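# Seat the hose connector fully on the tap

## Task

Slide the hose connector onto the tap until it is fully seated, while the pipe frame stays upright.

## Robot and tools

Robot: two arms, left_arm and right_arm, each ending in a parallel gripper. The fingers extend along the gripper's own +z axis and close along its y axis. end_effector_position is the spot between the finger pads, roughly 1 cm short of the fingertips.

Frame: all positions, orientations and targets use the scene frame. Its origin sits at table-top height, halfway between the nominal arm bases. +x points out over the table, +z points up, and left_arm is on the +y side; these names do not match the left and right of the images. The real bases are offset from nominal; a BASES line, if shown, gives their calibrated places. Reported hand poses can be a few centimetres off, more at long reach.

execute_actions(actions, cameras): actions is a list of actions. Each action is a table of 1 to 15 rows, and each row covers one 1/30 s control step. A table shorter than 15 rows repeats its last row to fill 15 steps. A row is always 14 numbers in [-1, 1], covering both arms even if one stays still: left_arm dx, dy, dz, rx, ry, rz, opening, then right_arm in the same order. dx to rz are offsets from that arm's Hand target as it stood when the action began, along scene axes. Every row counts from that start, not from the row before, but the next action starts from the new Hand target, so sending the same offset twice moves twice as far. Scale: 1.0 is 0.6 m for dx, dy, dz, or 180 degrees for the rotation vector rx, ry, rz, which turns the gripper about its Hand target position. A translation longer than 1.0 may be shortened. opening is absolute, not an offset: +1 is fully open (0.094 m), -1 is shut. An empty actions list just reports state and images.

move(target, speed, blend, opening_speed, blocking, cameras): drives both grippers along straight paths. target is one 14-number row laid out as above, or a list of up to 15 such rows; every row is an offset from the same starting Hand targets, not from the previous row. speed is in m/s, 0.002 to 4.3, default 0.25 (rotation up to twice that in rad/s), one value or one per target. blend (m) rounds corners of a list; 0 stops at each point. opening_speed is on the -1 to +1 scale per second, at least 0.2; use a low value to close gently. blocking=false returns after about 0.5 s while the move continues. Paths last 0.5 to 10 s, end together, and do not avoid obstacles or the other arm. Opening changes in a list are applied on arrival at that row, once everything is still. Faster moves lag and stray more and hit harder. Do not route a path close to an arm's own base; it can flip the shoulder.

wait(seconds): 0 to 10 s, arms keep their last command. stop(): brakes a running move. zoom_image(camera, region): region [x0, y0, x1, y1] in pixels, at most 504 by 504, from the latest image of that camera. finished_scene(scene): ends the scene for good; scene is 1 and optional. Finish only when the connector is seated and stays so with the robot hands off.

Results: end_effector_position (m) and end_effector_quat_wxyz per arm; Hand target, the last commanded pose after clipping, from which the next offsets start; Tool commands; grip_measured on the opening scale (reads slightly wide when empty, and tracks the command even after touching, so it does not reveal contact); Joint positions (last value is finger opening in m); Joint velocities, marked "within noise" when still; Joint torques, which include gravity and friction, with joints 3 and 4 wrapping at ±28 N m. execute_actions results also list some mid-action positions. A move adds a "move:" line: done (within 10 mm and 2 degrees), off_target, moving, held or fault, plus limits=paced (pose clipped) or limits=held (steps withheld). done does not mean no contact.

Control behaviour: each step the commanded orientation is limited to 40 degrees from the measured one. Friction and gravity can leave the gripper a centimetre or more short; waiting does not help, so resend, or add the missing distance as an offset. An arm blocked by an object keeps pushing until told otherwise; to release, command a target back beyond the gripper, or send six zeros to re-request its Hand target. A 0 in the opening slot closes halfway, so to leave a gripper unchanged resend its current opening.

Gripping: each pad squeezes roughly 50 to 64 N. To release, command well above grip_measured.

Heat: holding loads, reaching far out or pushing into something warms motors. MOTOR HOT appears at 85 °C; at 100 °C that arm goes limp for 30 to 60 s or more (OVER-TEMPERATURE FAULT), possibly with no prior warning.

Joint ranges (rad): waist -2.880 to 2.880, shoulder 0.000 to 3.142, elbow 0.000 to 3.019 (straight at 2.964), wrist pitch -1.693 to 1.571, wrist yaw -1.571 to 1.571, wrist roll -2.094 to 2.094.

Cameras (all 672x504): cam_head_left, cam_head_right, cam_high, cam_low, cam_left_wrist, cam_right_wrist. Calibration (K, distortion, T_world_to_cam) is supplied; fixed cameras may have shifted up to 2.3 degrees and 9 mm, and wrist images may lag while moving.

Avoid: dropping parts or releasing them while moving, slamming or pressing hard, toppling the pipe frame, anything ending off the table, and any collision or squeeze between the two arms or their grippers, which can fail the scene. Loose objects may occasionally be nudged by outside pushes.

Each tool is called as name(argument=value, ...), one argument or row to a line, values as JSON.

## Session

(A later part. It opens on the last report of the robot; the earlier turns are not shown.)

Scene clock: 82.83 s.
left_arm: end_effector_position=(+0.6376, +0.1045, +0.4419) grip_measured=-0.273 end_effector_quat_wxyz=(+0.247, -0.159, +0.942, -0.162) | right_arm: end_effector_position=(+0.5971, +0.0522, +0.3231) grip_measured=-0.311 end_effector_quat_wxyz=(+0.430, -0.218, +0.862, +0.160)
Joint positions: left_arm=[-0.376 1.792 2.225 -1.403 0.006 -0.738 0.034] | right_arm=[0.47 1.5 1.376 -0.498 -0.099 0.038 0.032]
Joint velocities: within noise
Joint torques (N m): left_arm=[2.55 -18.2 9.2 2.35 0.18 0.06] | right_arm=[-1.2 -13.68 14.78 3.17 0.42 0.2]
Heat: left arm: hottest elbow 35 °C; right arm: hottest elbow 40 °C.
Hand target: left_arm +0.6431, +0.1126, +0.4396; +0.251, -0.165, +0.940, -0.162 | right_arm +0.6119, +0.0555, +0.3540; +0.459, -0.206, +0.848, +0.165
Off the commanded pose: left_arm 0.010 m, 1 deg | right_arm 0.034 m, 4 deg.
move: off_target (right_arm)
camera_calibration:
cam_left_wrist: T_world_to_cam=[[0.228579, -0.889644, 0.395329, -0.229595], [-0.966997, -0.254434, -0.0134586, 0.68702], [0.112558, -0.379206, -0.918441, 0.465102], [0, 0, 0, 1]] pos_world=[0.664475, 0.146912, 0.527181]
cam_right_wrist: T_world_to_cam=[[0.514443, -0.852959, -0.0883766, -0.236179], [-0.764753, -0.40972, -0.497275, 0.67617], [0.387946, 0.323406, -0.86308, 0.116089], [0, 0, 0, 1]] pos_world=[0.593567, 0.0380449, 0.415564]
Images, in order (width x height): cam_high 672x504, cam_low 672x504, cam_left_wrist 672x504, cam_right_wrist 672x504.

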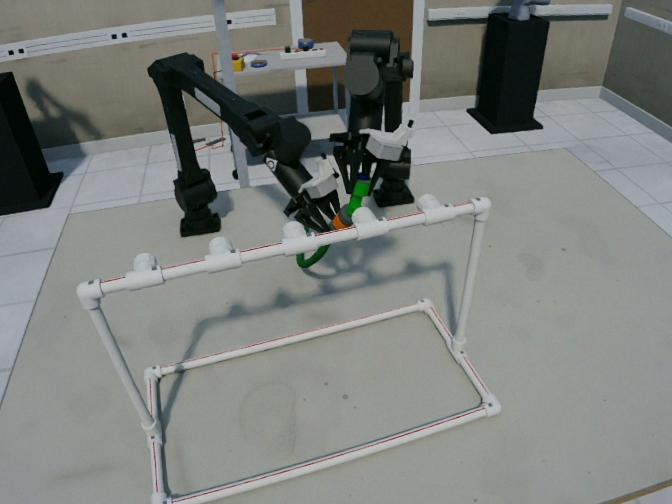

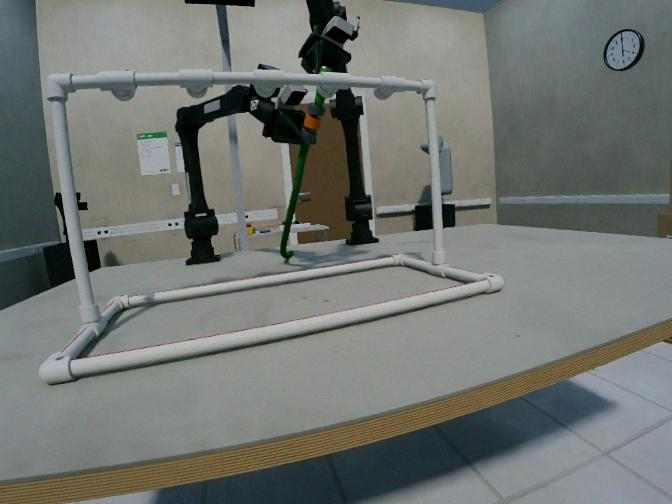

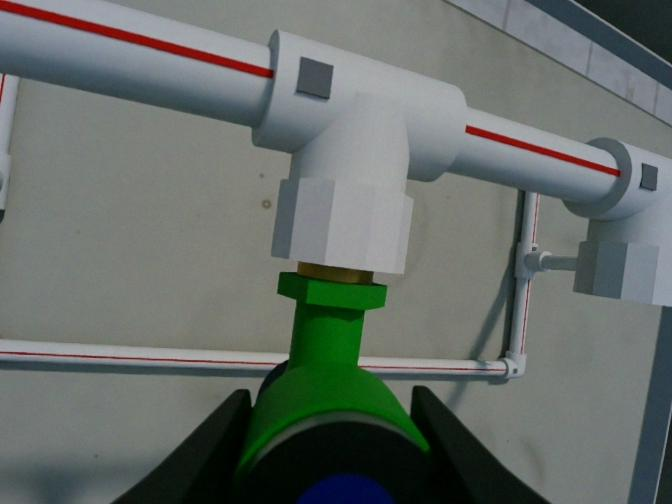

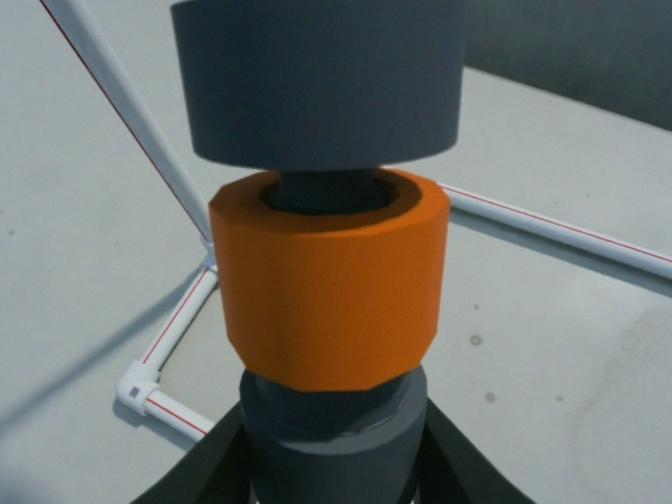

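move(
  target=[-0.0343,-0.0167,-0.0547,0,0,0,-0.8, 0.0386,0.0188,0.0615,0.0063,-0.0223,0.0032,-1],
  speed=0.04,
  cameras=["cam_left_wrist","cam_high","cam_right_wrist","cam_low"],
)

zoom_image(
  camera="cam_low",
  region=[270, 80, 340, 180],
)

Scene clock: 84.83 s.
left_arm: end_effector_position=(+0.6356, +0.1135, +0.4384) grip_measured=-0.273 end_effector_quat_wxyz=(+0.291, -0.164, +0.928, -0.166) | right_arm: end_effector_position=(+0.5975, +0.0637, +0.3240) grip_measured=-0.311 end_effector_quat_wxyz=(+0.429, -0.225, +0.859, +0.164)
Joint positions: left_arm=[-0.376 1.7 2.053 -1.241 -0.037 -0.738 0.034] | right_arm=[0.485 1.514 1.393 -0.498 -0.102 0.037 0.032]
Joint velocities: within noise
Joint torques (N m): left_arm=[0.03 -16.67 6.5 0.5 1.22 -0.21] | right_arm=[-2.49 -13.51 20.36 3.6 0.51 0.03]
Heat: left arm: hottest elbow 34 °C; right arm: hottest elbow 40 °C.
Hand target: left_arm +0.6225, +0.1025, +0.4068; +0.251, -0.165, +0.940, -0.162 | right_arm +0.6351, +0.0668, +0.3908; +0.489, -0.211, +0.829, +0.168
Off the commanded pose: left_arm 0.036 m, 5 deg | right_arm 0.077 m, 8 deg.
move: off_target (left_arm, right_arm)
camera_calibration:
cam_left_wrist: T_world_to_cam=[[0.215057, -0.883765, 0.415584, -0.220712], [-0.954941, -0.279423, -0.100047, 0.720384], [0.204542, -0.375342, -0.904036, 0.400303], [0, 0, 0, 1]] pos_world=[0.653512, 0.156485, 0.525685]
cam_right_wrist: T_world_to_cam=[[0.529845, -0.843385, -0.0892482, -0.236013], [-0.756292, -0.422248, -0.499728, 0.678195], [0.383779, 0.332277, -0.861572, 0.114571], [0, 0, 0, 1]] pos_world=[0.593994, 0.0492476, 0.416561]
Images, in order (width x height): cam_high 672x504, cam_low 672x504, cam_left_wrist 672x504, cam_right_wrist 672x504.

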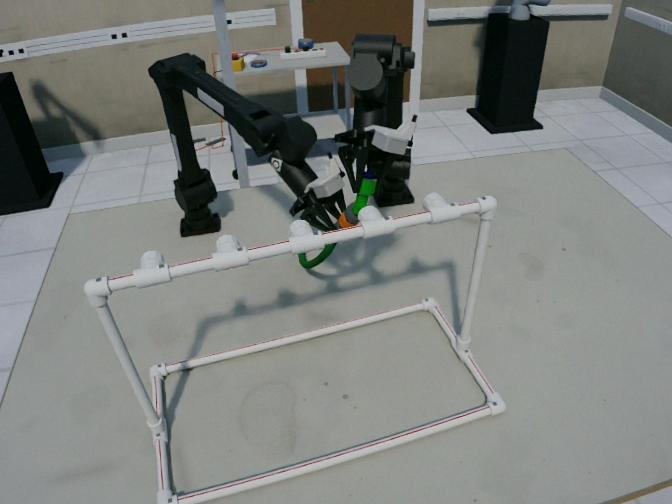

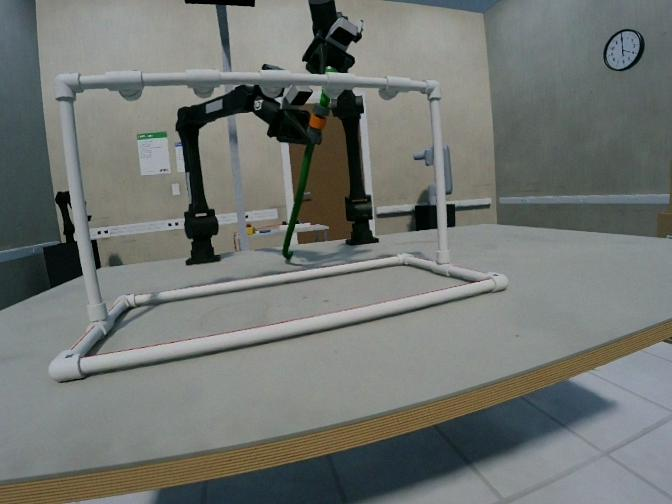

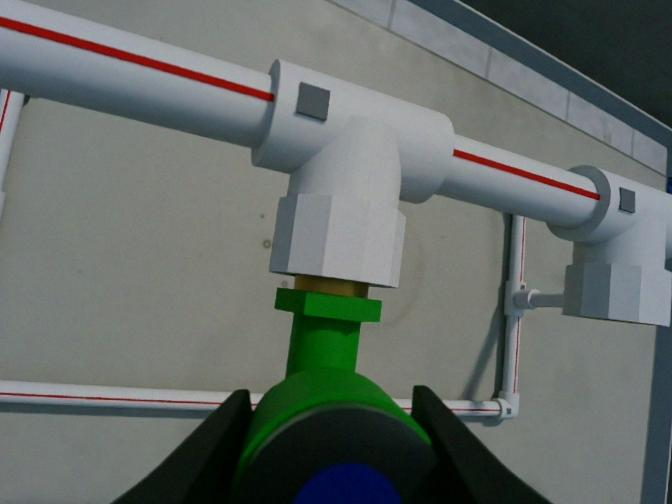

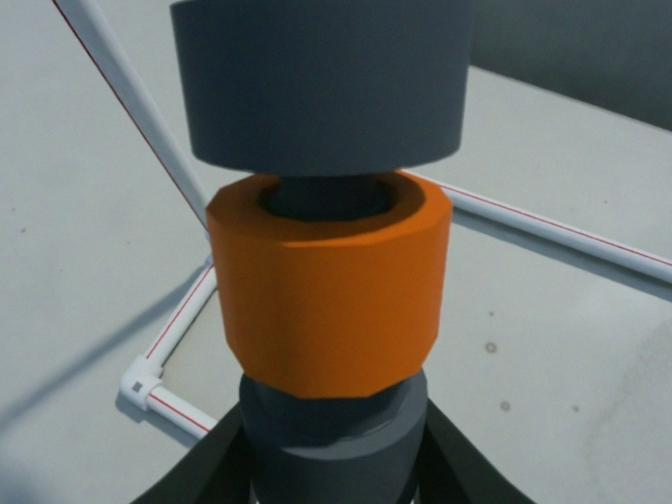

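Scaled by 5.040 from the camera's 672x504 image, which has a finer 960x720 frame.

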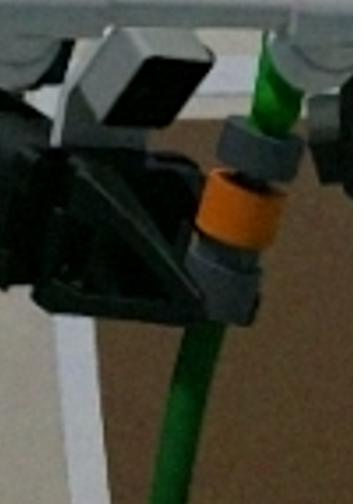

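zoom_image(
  camera="cam_low",
  region=[300, 95, 335, 150],
)

zoom_image(
  camera="cam_right_wrist",
  region=[140, 0, 500, 504],
)

Scaled by 9.164 from the camera's 672x504 image, which has a finer 960x720 frame.

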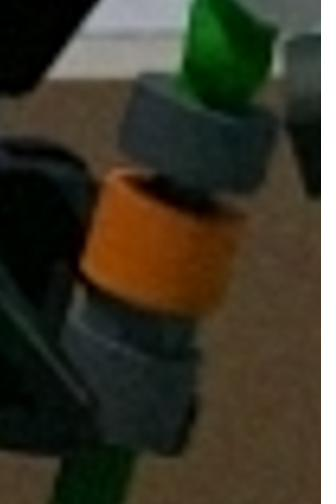

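Scaled by 1.000.

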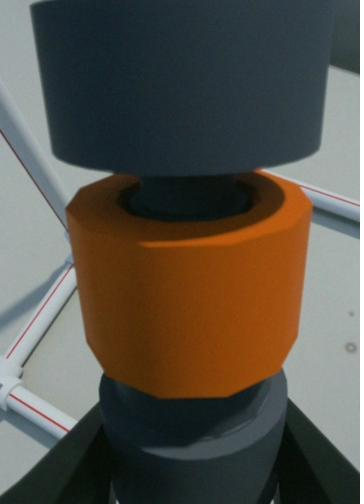

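zoom_image(
  camera="cam_right_wrist",
  region=[190, 140, 470, 270],
)

Scaled by 1.800 from the camera's 672x504 image, which has a finer 960x720 frame.

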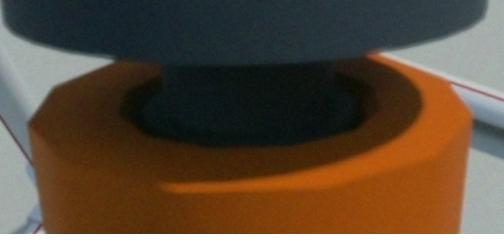

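move(
  target=[-0.0343,-0.05,-0.0547,0,0,0,-0.8, 0.0162,0.0298,0.041,0.003,-0.005,0,-1],
  speed=0.04,
  cameras=["cam_left_wrist","cam_high","cam_right_wrist","cam_low"],
)

zoom_image(
  camera="cam_low",
  region=[300, 95, 335, 150],
)

zoom_image(
  camera="cam_right_wrist",
  region=[190, 140, 470, 270],
)

Scene clock: 87.37 s.
left_arm: end_effector_position=(+0.6356, +0.1204, +0.4394) grip_measured=-0.272 end_effector_quat_wxyz=(+0.314, -0.173, +0.920, -0.161) | right_arm: end_effector_position=(+0.5949, +0.0695, +0.3230) grip_measured=-0.311 end_effector_quat_wxyz=(+0.422, -0.230, +0.862, +0.164)
Joint positions: left_arm=[-0.376 1.667 1.996 -1.181 -0.075 -0.744 0.034] | right_arm=[0.495 1.521 1.407 -0.52 -0.1 0.037 0.032]
Joint velocities: within noise
Joint torques (N m): left_arm=[1.26 -16.21 10.92 1.33 0.59 0] | right_arm=[-0.97 -14.45 10.69 2.43 0.09 0.07]
Heat: left arm: hottest elbow 34 °C; right arm: hottest elbow 41 °C.
Hand target: left_arm +0.6343, +0.1187, +0.4369; +0.307, -0.172, +0.922, -0.164 (not the last commanded pose) | right_arm +0.5961, +0.0689, +0.3249; +0.425, -0.229, +0.860, +0.164 (not the last commanded pose)
Off the commanded pose: left_arm 0.088 m, 8 deg | right_arm 0.106 m, 10 deg.
move: held (left_arm, right_arm; a check stopped the path); limits=held
pose unreachable (left arm): on one or more control steps of this call, first in action 0 (counted from 0), this arm could not follow its commanded pose, so it was not sent that pose on those steps. It may still have moved: this result reports where it is.
cause: moving toward the commanded pose would bring a part of the arm too close to another arm (this arm's wrist (the part past joint 4) and the right arm's wrist camera, along the way the arms are being sent, or toward where that arm still pushes).
pose unreachable (right arm): on one or more control steps of this call, first in action 0 (counted from 0), this arm could not follow its commanded pose, so it was not sent that pose on those steps. It may still have moved: this result reports where it is.
cause: moving toward the commanded pose would bring a part of the arm too close to another arm (this arm's wrist camera and the left arm's wrist (the part past joint 4), along the way the arms are being sent, or toward where that arm still pushes).
camera_calibration:
cam_left_wrist: T_world_to_cam=[[0.222861, -0.880873, 0.417608, -0.221232], [-0.941198, -0.306009, -0.143193, 0.735903], [0.253926, -0.36114, -0.897273, 0.367765], [0, 0, 0, 1]] pos_world=[0.64855, 0.16313, 0.52775]
cam_right_wrist: T_world_to_cam=[[0.53598, -0.83951, -0.0891563, -0.233788], [-0.759085, -0.43301, -0.486099, 0.676212], [0.369479, 0.328217, -0.869344, 0.124013], [0, 0, 0, 1]] pos_world=[0.592788, 0.0558362, 0.415672]
Images, in order (width x height): cam_high 672x504, cam_low 672x504, cam_left_wrist 672x504, cam_right_wrist 672x504.

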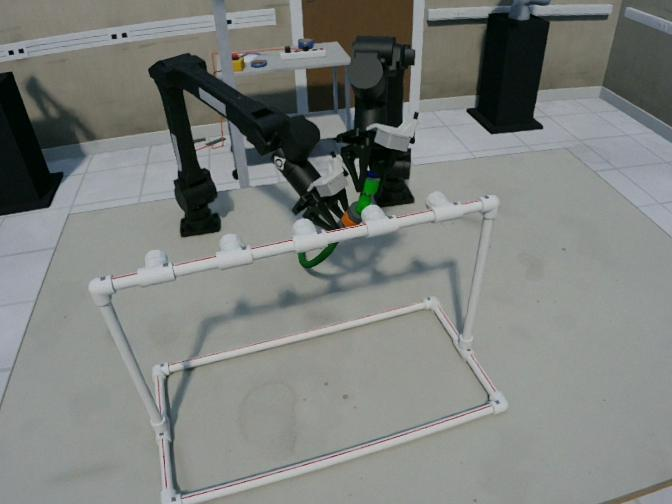

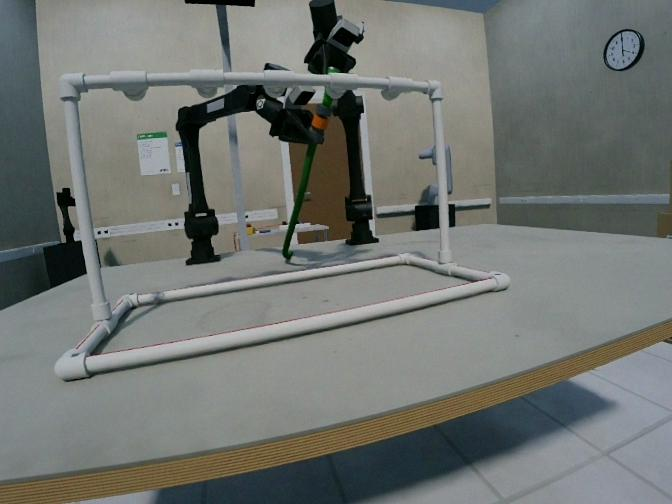

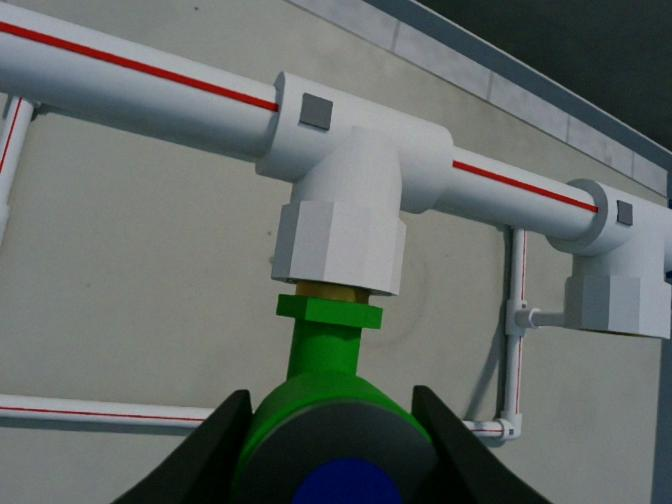

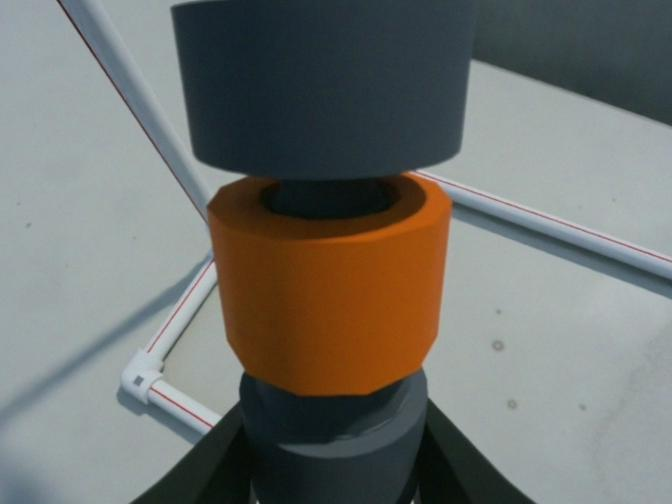

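Scaled by 9.164 from the camera's 672x504 image, which has a finer 960x720 frame.

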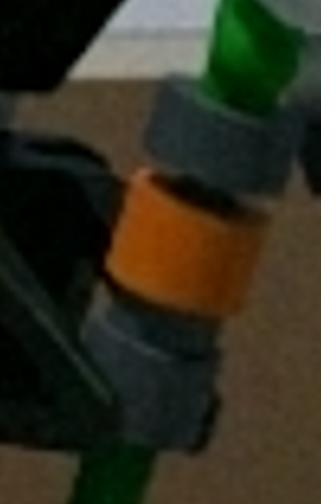

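Scaled by 1.800 from the camera's 672x504 image, which has a finer 960x720 frame.

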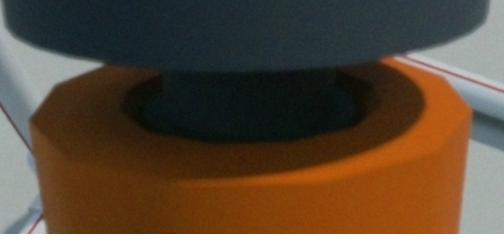

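move(
  target=[0,0,0,0,0,0,-0.8, 0.0148,0.0125,0.0265,0.0162,-0.026,-0.0015,-1],
  speed=0.04,
  cameras=["cam_left_wrist","cam_high","cam_right_wrist","cam_low"],
)

zoom_image(
  camera="cam_low",
  region=[300, 95, 335, 150],
)

zoom_image(
  camera="cam_right_wrist",
  region=[190, 70, 470, 270],
)

Scene clock: 90.70 s.
left_arm: end_effector_position=(+0.6360, +0.1217, +0.4398) grip_measured=-0.272 end_effector_quat_wxyz=(+0.316, -0.173, +0.919, -0.158) | right_arm: end_effector_position=(+0.5966, +0.0721, +0.3229) grip_measured=-0.311 end_effector_quat_wxyz=(+0.439, -0.229, +0.852, +0.169)
Joint positions: left_arm=[-0.376 1.667 1.996 -1.181 -0.081 -0.743 0.034] | right_arm=[0.497 1.517 1.38 -0.459 -0.1 0.037 0.032]
Joint velocities: within noise
Joint torques (N m): left_arm=[1.38 -16.5 11.02 1.37 0.82 0] | right_arm=[-0.73 -14.39 11.49 4.44 0.29 0.16]
Heat: left arm: hottest elbow 34 °C; right arm: hottest elbow 41 °C.
Hand target: left_arm +0.6341, +0.1186, +0.4371; +0.307, -0.172, +0.922, -0.164 | right_arm +0.6050, +0.0764, +0.3408; +0.466, -0.222, +0.838, +0.175
Off the commanded pose: left_arm 0.004 m, 1 deg | right_arm 0.020 m, 4 deg.
move: off_target (right_arm)
camera_calibration:
cam_left_wrist: T_world_to_cam=[[0.224553, -0.882195, 0.413894, -0.219622], [-0.939802, -0.308334, -0.14732, 0.737905], [0.257583, -0.355896, -0.898326, 0.365958], [0, 0, 0, 1]] pos_world=[0.648536, 0.164015, 0.528358]
cam_right_wrist: T_world_to_cam=[[0.540898, -0.836612, -0.0866593, -0.236473], [-0.740843, -0.425113, -0.52003, 0.678064], [0.398223, 0.345484, -0.849741, 0.0977073], [0, 0, 0, 1]] pos_world=[0.591337, 0.0566618, 0.415147]
Images, in order (width x height): cam_high 672x504, cam_low 672x504, cam_left_wrist 672x504, cam_right_wrist 672x504.

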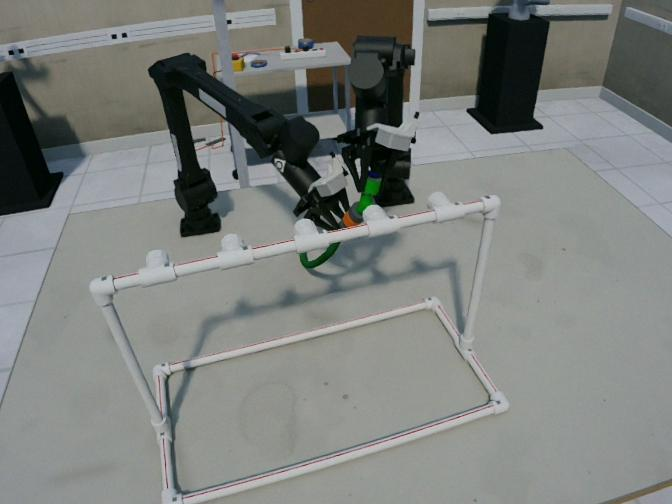

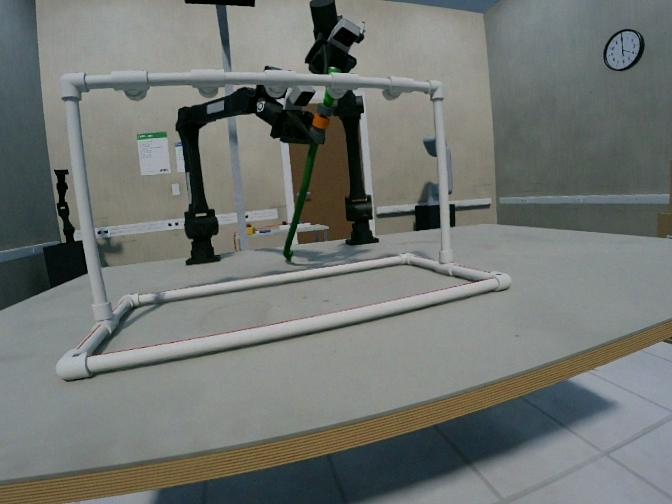

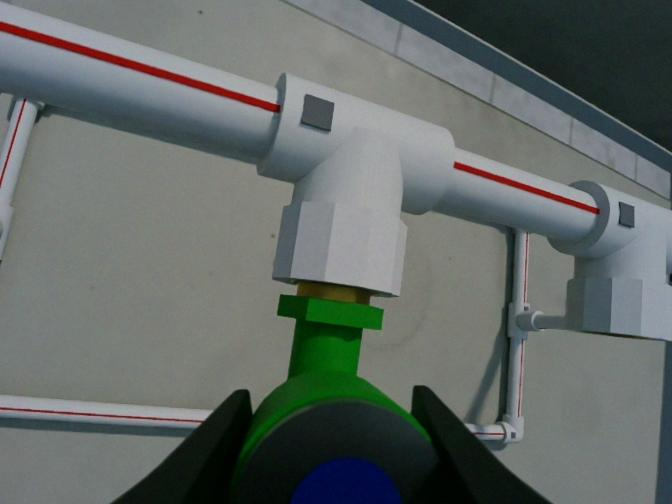

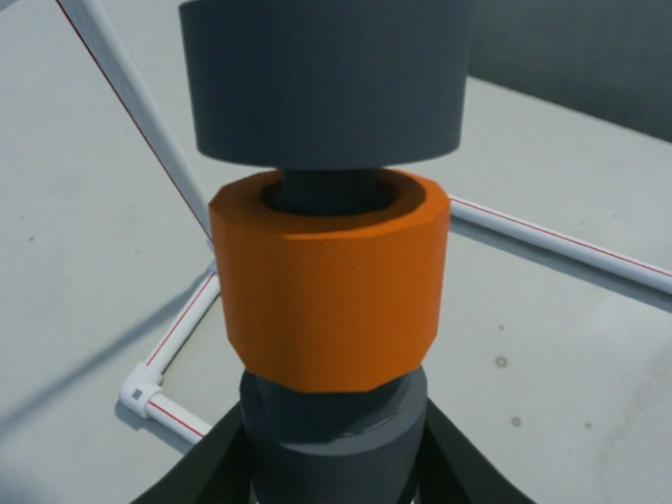

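Scaled by 9.164 from the camera's 672x504 image, which has a finer 960x720 frame.

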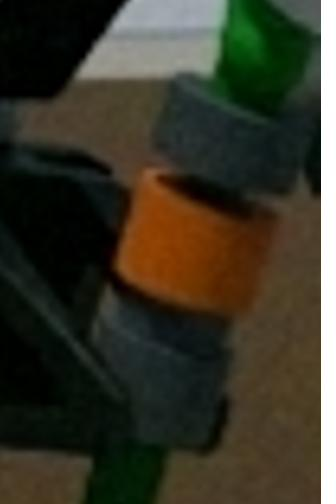

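Scaled by 1.800 from the camera's 672x504 image, which has a finer 960x720 frame.

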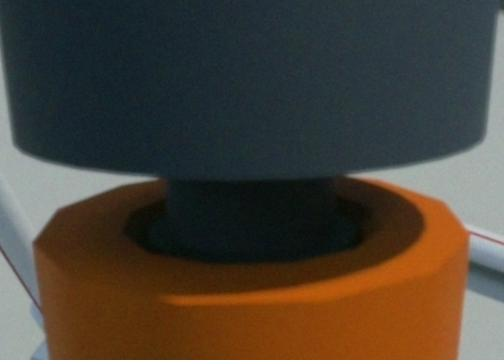

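move(
  target=[0,0,0,0,0,0,-0.8, -0.015,-0.007,-0.03,0,0,0,-1],
  speed=0.04,
  cameras=["cam_high","cam_right_wrist","cam_low"],
)

zoom_image(
  camera="cam_low",
  region=[300, 95, 335, 150],
)

zoom_image(
  camera="cam_right_wrist",
  region=[190, 70, 470, 270],
)

Scene clock: 100.27 s.
left_arm: end_effector_position=(+0.6360, +0.1219, +0.4400) grip_measured=-0.272 end_effector_quat_wxyz=(+0.316, -0.173, +0.919, -0.159) | right_arm: end_effector_position=(+0.5959, +0.0720, +0.3220) grip_measured=-0.311 end_effector_quat_wxyz=(+0.460, -0.226, +0.841, +0.175)
Joint positions: left_arm=[-0.376 1.666 1.996 -1.181 -0.081 -0.743 0.034] | right_arm=[0.498 1.502 1.335 -0.378 -0.1 0.04 0.032]
Joint velocities: within noise
Joint torques (N m): left_arm=[1.26 -16.26 11.02 1.36 0.82 0] | right_arm=[-0.67 -14.45 9.62 3.06 0.35 0.14]
Heat: left arm: hottest elbow 34 °C; right arm: hottest elbow 39 °C.
Hand target: left_arm +0.6342, +0.1188, +0.4370; +0.307, -0.172, +0.922, -0.164 | right_arm +0.5959, +0.0722, +0.3229; +0.466, -0.222, +0.838, +0.175
Off the commanded pose: left_arm 0.005 m, 1 deg | right_arm 0.001 m, 1 deg.
move: done
camera_calibration:
cam_right_wrist: T_world_to_cam=[[0.543338, -0.835073, -0.0862334, -0.237992], [-0.718741, -0.409634, -0.561793, 0.676222], [0.433814, 0.367223, -0.822771, 0.0658022], [0, 0, 0, 1]] pos_world=[0.586793, 0.0540983, 0.413514]
Images, in order (width x height): cam_high 672x504, cam_low 672x504, cam_right_wrist 672x504.

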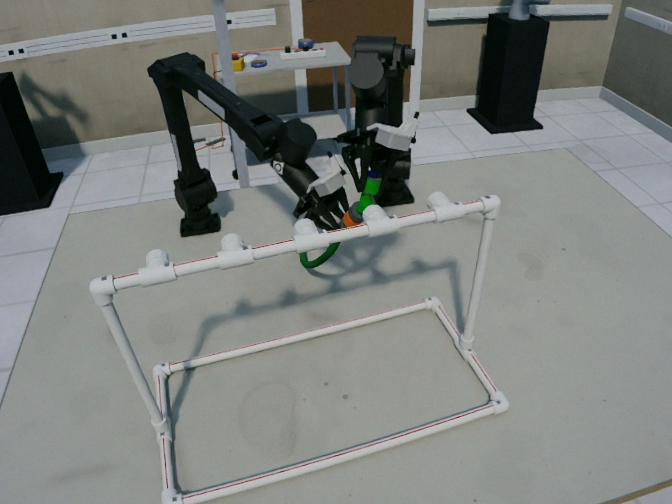

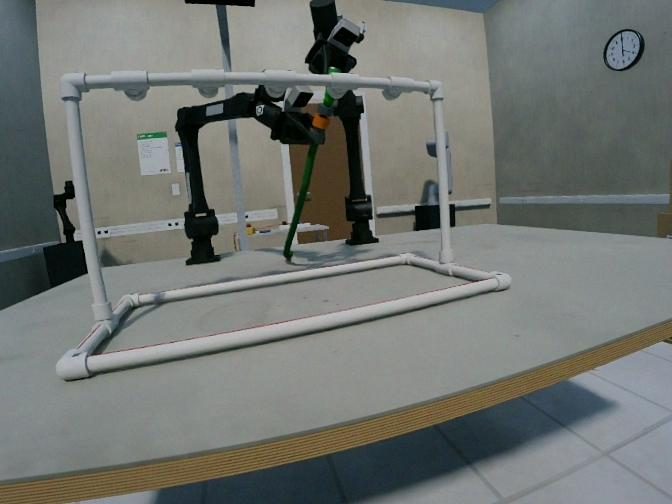

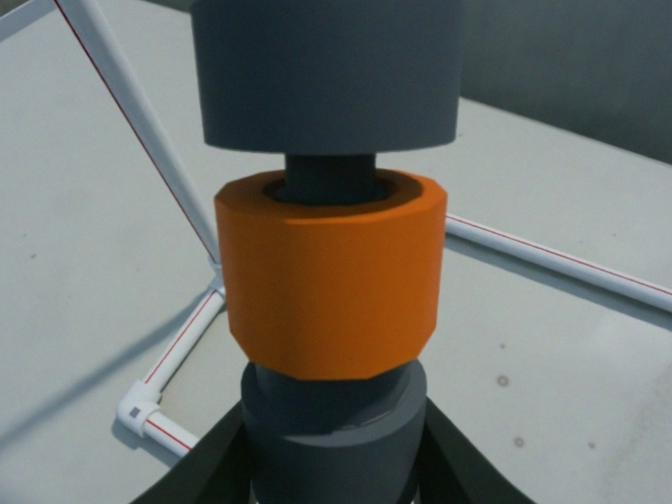

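Scaled by 9.164 from the camera's 672x504 image, which has a finer 960x720 frame.

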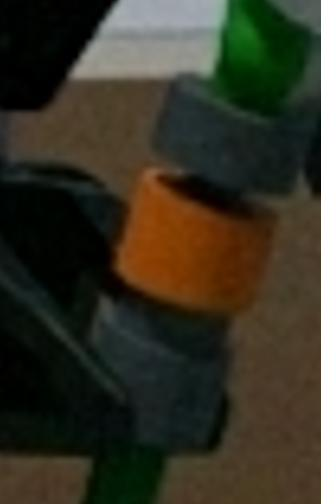

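Scaled by 1.800 from the camera's 672x504 image, which has a finer 960x720 frame.

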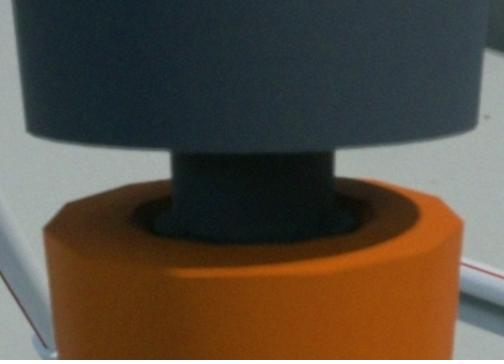

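move(
  target=[
    [0,0,0,0,0,0,-0.8, 0.0208,0.0125,0.0475,0.0088,-0.0142,-0.0008,-1],
    [0,0,0,0,0,0,-0.8, 0.0208,0.0125,0.0475,0.0088,-0.0142,-0.0008,0.3],
  ],
  speed=0.05,
  opening_speed=0.5,
  cameras=["cam_high","cam_right_wrist","cam_low"],
)

Scene clock: 106.07 s.
left_arm: end_effector_position=(+0.6358, +0.1220, +0.4403) grip_measured=-0.272 end_effector_quat_wxyz=(+0.317, -0.173, +0.919, -0.159) | right_arm: end_effector_position=(+0.5970, +0.0720, +0.3234) grip_measured=+0.298 end_effector_quat_wxyz=(+0.463, -0.225, +0.840, +0.174)
Joint positions: left_arm=[-0.376 1.666 1.996 -1.181 -0.081 -0.742 0.034] | right_arm=[0.498 1.502 1.335 -0.371 -0.095 0.041 0.061]
Joint velocities: within noise
Joint torques (N m): left_arm=[1.2 -16.26 11.03 1.32 0.82 0] | right_arm=[-0.56 -13.45 14.53 3.15 0.22 0.17]
Heat: left arm: hottest elbow 34 °C; right arm: hottest elbow 38 °C.
Hand target: left_arm +0.6342, +0.1188, +0.4370; +0.307, -0.172, +0.922, -0.164 | right_arm +0.6084, +0.0797, +0.3515; +0.488, -0.219, +0.825, +0.182
Off the commanded pose: left_arm 0.005 m, 1 deg | right_arm 0.031 m, 3 deg.
move: off_target (right_arm); target 2's new opening was sent with right_arm's hand 0.033 m and 4 deg from that target
camera_calibration:
cam_right_wrist: T_world_to_cam=[[0.54036, -0.837239, -0.0839122, -0.237279], [-0.716611, -0.40564, -0.567383, 0.678055], [0.440997, 0.366724, -0.819167, 0.0610457], [0, 0, 0, 1]] pos_world=[0.587197, 0.0540002, 0.414813]
Images, in order (width x height): cam_high 672x504, cam_low 672x504, cam_right_wrist 672x504.

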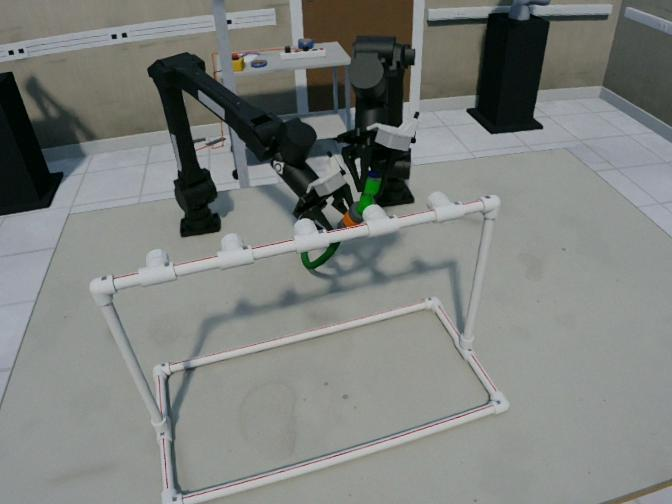

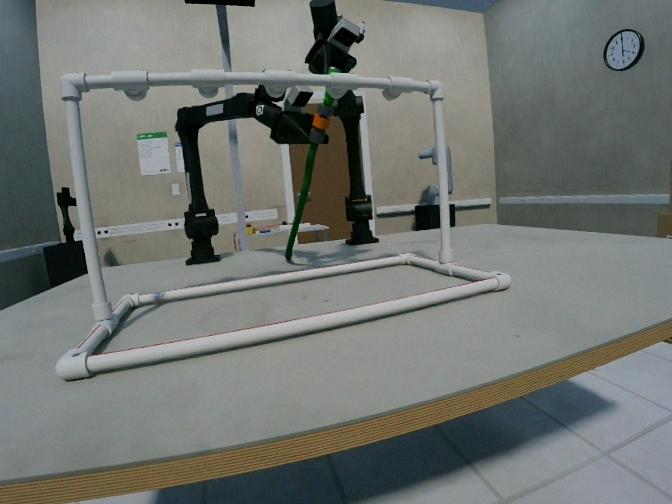

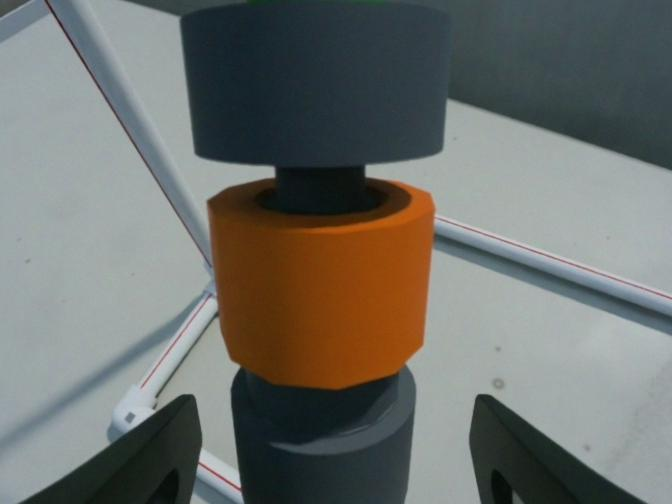

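move(
  target=[
    [0,0,0,0,0,0,0.05, -0.0764,-0.056,0.0683,0,0,0,0.3],
    [-0.053,0.015,0.062,0,0,0,0.05, -0.0764,-0.056,0.0683,0,0,0,0.3],
    [-0.2,0.1,0.167,0,0,0,0.05, -0.044,-0.0395,0.1108,0.3253,0.2803,-0.2581,0.3],
  ],
  speed=0.1,
)

Scene clock: 118.50 s.
left_arm: end_effector_position=(+0.5178, +0.1686, +0.5296) grip_measured=+0.048 end_effector_quat_wxyz=(+0.303, -0.169, +0.923, -0.165) | right_arm: end_effector_position=(+0.5706, +0.0552, +0.3979) grip_measured=+0.299 end_effector_quat_wxyz=(+0.180, +0.439, +0.781, +0.405)
Joint positions: left_arm=[-0.372 1.438 1.996 -1.426 -0.051 -0.739 0.049] | right_arm=[0.491 1.453 1.539 -0.742 -0.11 1.581 0.061]
Joint velocities: within noise
Joint torques (N m): left_arm=[2.61 -12.92 10.74 1.13 0.15 0.12] | right_arm=[-1.55 -11.87 15.38 1.63 -0.04 0.12]
Heat: left arm: hottest elbow 34 °C; right arm: hottest elbow 39 °C.
Hand target: left_arm +0.5143, +0.1787, +0.5371; +0.307, -0.172, +0.922, -0.164 | right_arm +0.5820, +0.0562, +0.4179; +0.184, +0.443, +0.772, +0.416
Off the commanded pose: left_arm 0.013 m, 1 deg | right_arm 0.023 m, 2 deg.
move: off_target (left_arm, right_arm)
camera_calibration:
cam_left_wrist: T_world_to_cam=[[0.218868, -0.881151, 0.419131, -0.188824], [-0.948249, -0.293346, -0.121539, 0.642775], [0.230045, -0.370839, -0.899754, 0.511247], [0, 0, 0, 1]] pos_world=[0.533228, 0.211764, 0.617261]
cam_right_wrist: T_world_to_cam=[[-0.538056, -0.285617, -0.793044, 0.636248], [-0.765332, 0.559795, 0.317643, 0.316993], [0.353217, 0.777852, -0.519792, 0.0481945], [0, 0, 0, 1]] pos_world=[0.567919, -0.0332159, 0.428933]

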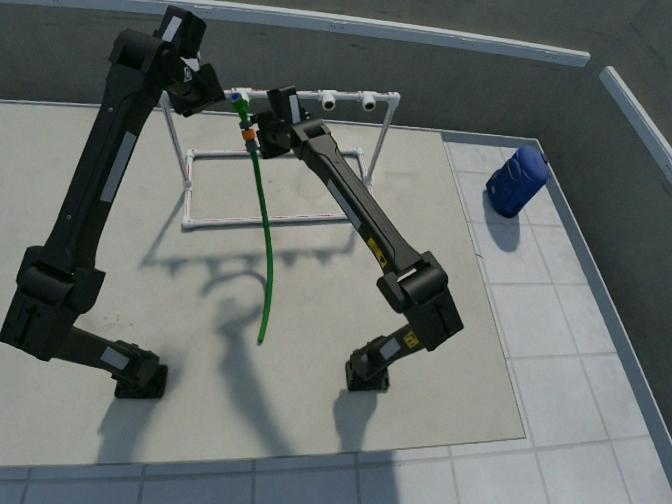

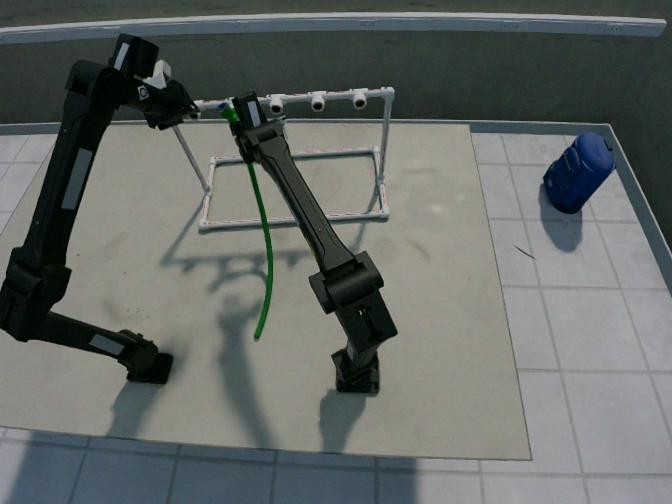

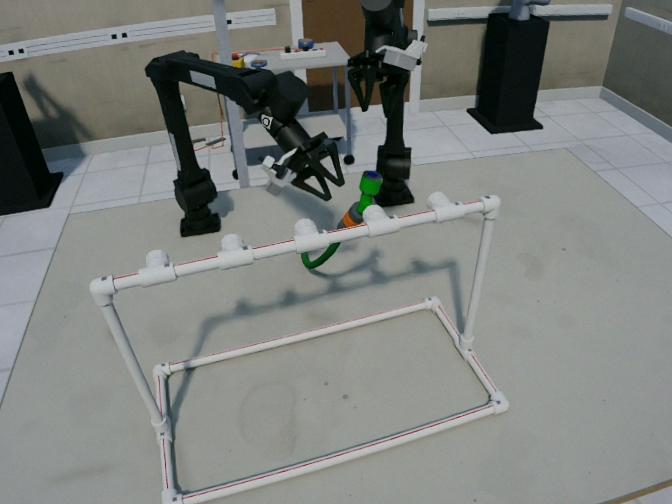

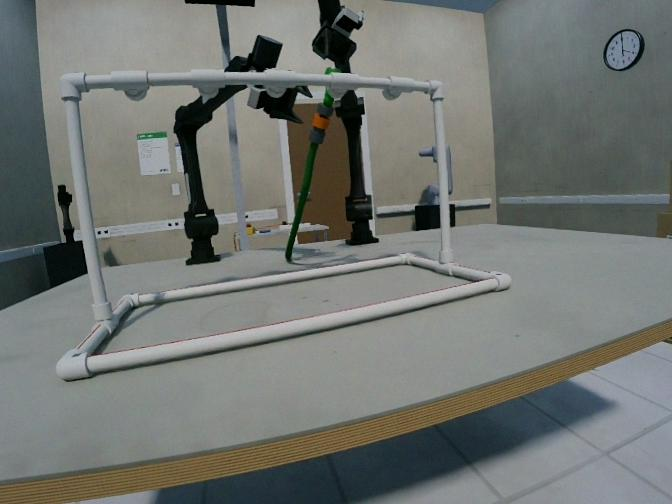

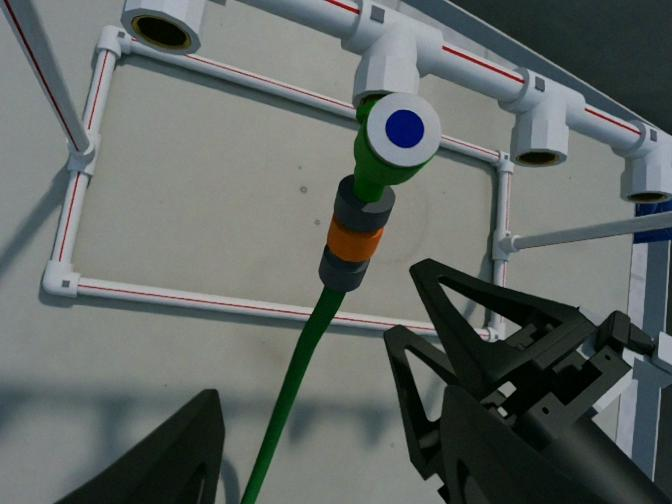

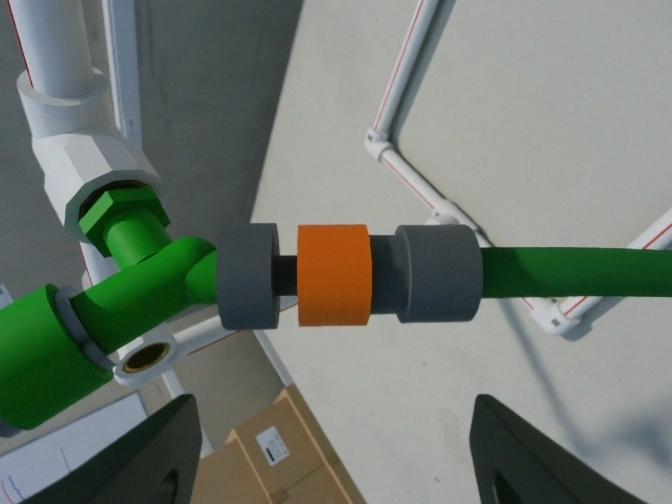

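move(
  target=[0,0,0,0,0,0,0.05, 0.0223,0.0078,-0.0303,0.004,-0.0026,-0.0019,1],
  speed=0.06,
  cameras=["cam_high","cam_right_wrist","cam_left_wrist"],
)

Scene clock: 120.70 s.
left_arm: end_effector_position=(+0.5178, +0.1686, +0.5296) grip_measured=+0.048 end_effector_quat_wxyz=(+0.303, -0.169, +0.923, -0.165) | right_arm: end_effector_position=(+0.5834, +0.0594, +0.3857) grip_measured=+0.998 end_effector_quat_wxyz=(+0.179, +0.443, +0.779, +0.407)
Joint positions: left_arm=[-0.372 1.438 1.996 -1.426 -0.051 -0.739 0.049] | right_arm=[0.487 1.485 1.539 -0.709 -0.112 1.588 0.094]
Joint velocities: within noise
Joint torques (N m): left_arm=[2.67 -12.86 10.71 1.14 0.15 0.12] | right_arm=[-1.49 -12.69 13.33 2.95 -0.04 0.12]
Heat: left arm: hottest elbow 34 °C; right arm: hottest elbow 39 °C.
Hand target: left_arm +0.5143, +0.1786, +0.5371; +0.307, -0.172, +0.922, -0.164 | right_arm +0.5954, +0.0608, +0.3996; +0.185, +0.445, +0.768, +0.422
Off the commanded pose: left_arm 0.013 m, 1 deg | right_arm 0.019 m, 2 deg.
move: off_target (left_arm, right_arm)
camera_calibration:
cam_left_wrist: T_world_to_cam=[[0.218868, -0.881151, 0.419131, -0.188824], [-0.948249, -0.293346, -0.121539, 0.642775], [0.230045, -0.370839, -0.899754, 0.511247], [0, 0, 0, 1]] pos_world=[0.533228, 0.211764, 0.617261]
cam_right_wrist: T_world_to_cam=[[-0.541509, -0.276108, -0.79406, 0.636525], [-0.760884, 0.562645, 0.323244, 0.323372], [0.357524, 0.779227, -0.514764, 0.029395], [0, 0, 0, 1]] pos_world=[0.580223, -0.0290994, 0.416043]
Images, in order (width x height): cam_high 672x504, cam_left_wrist 672x504, cam_right_wrist 672x504.

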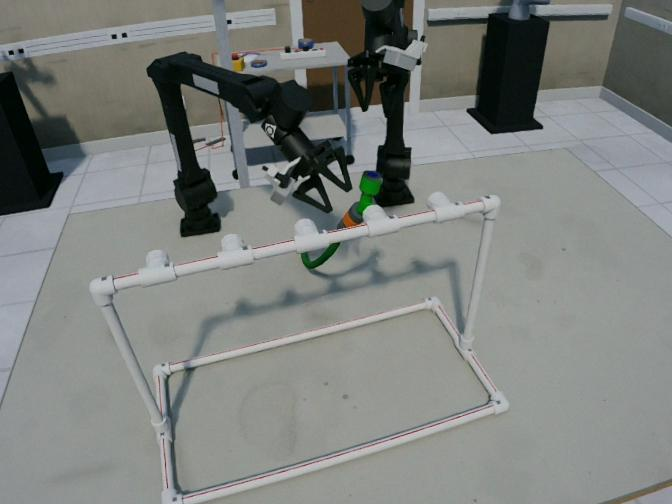

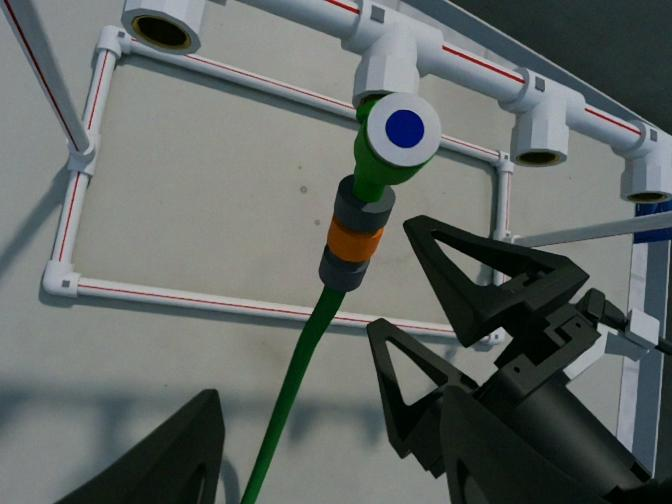

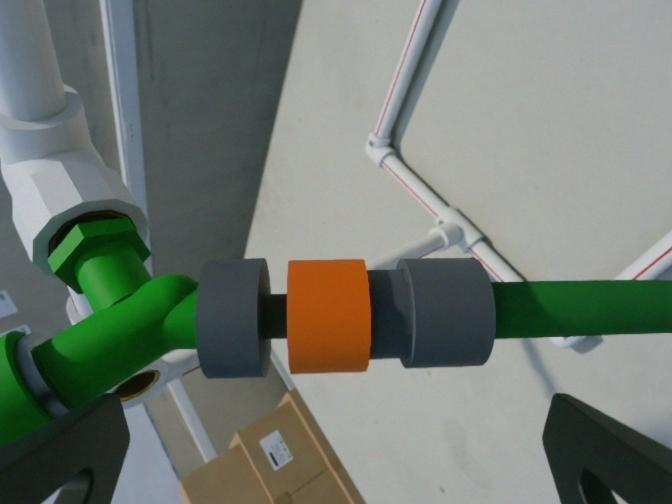

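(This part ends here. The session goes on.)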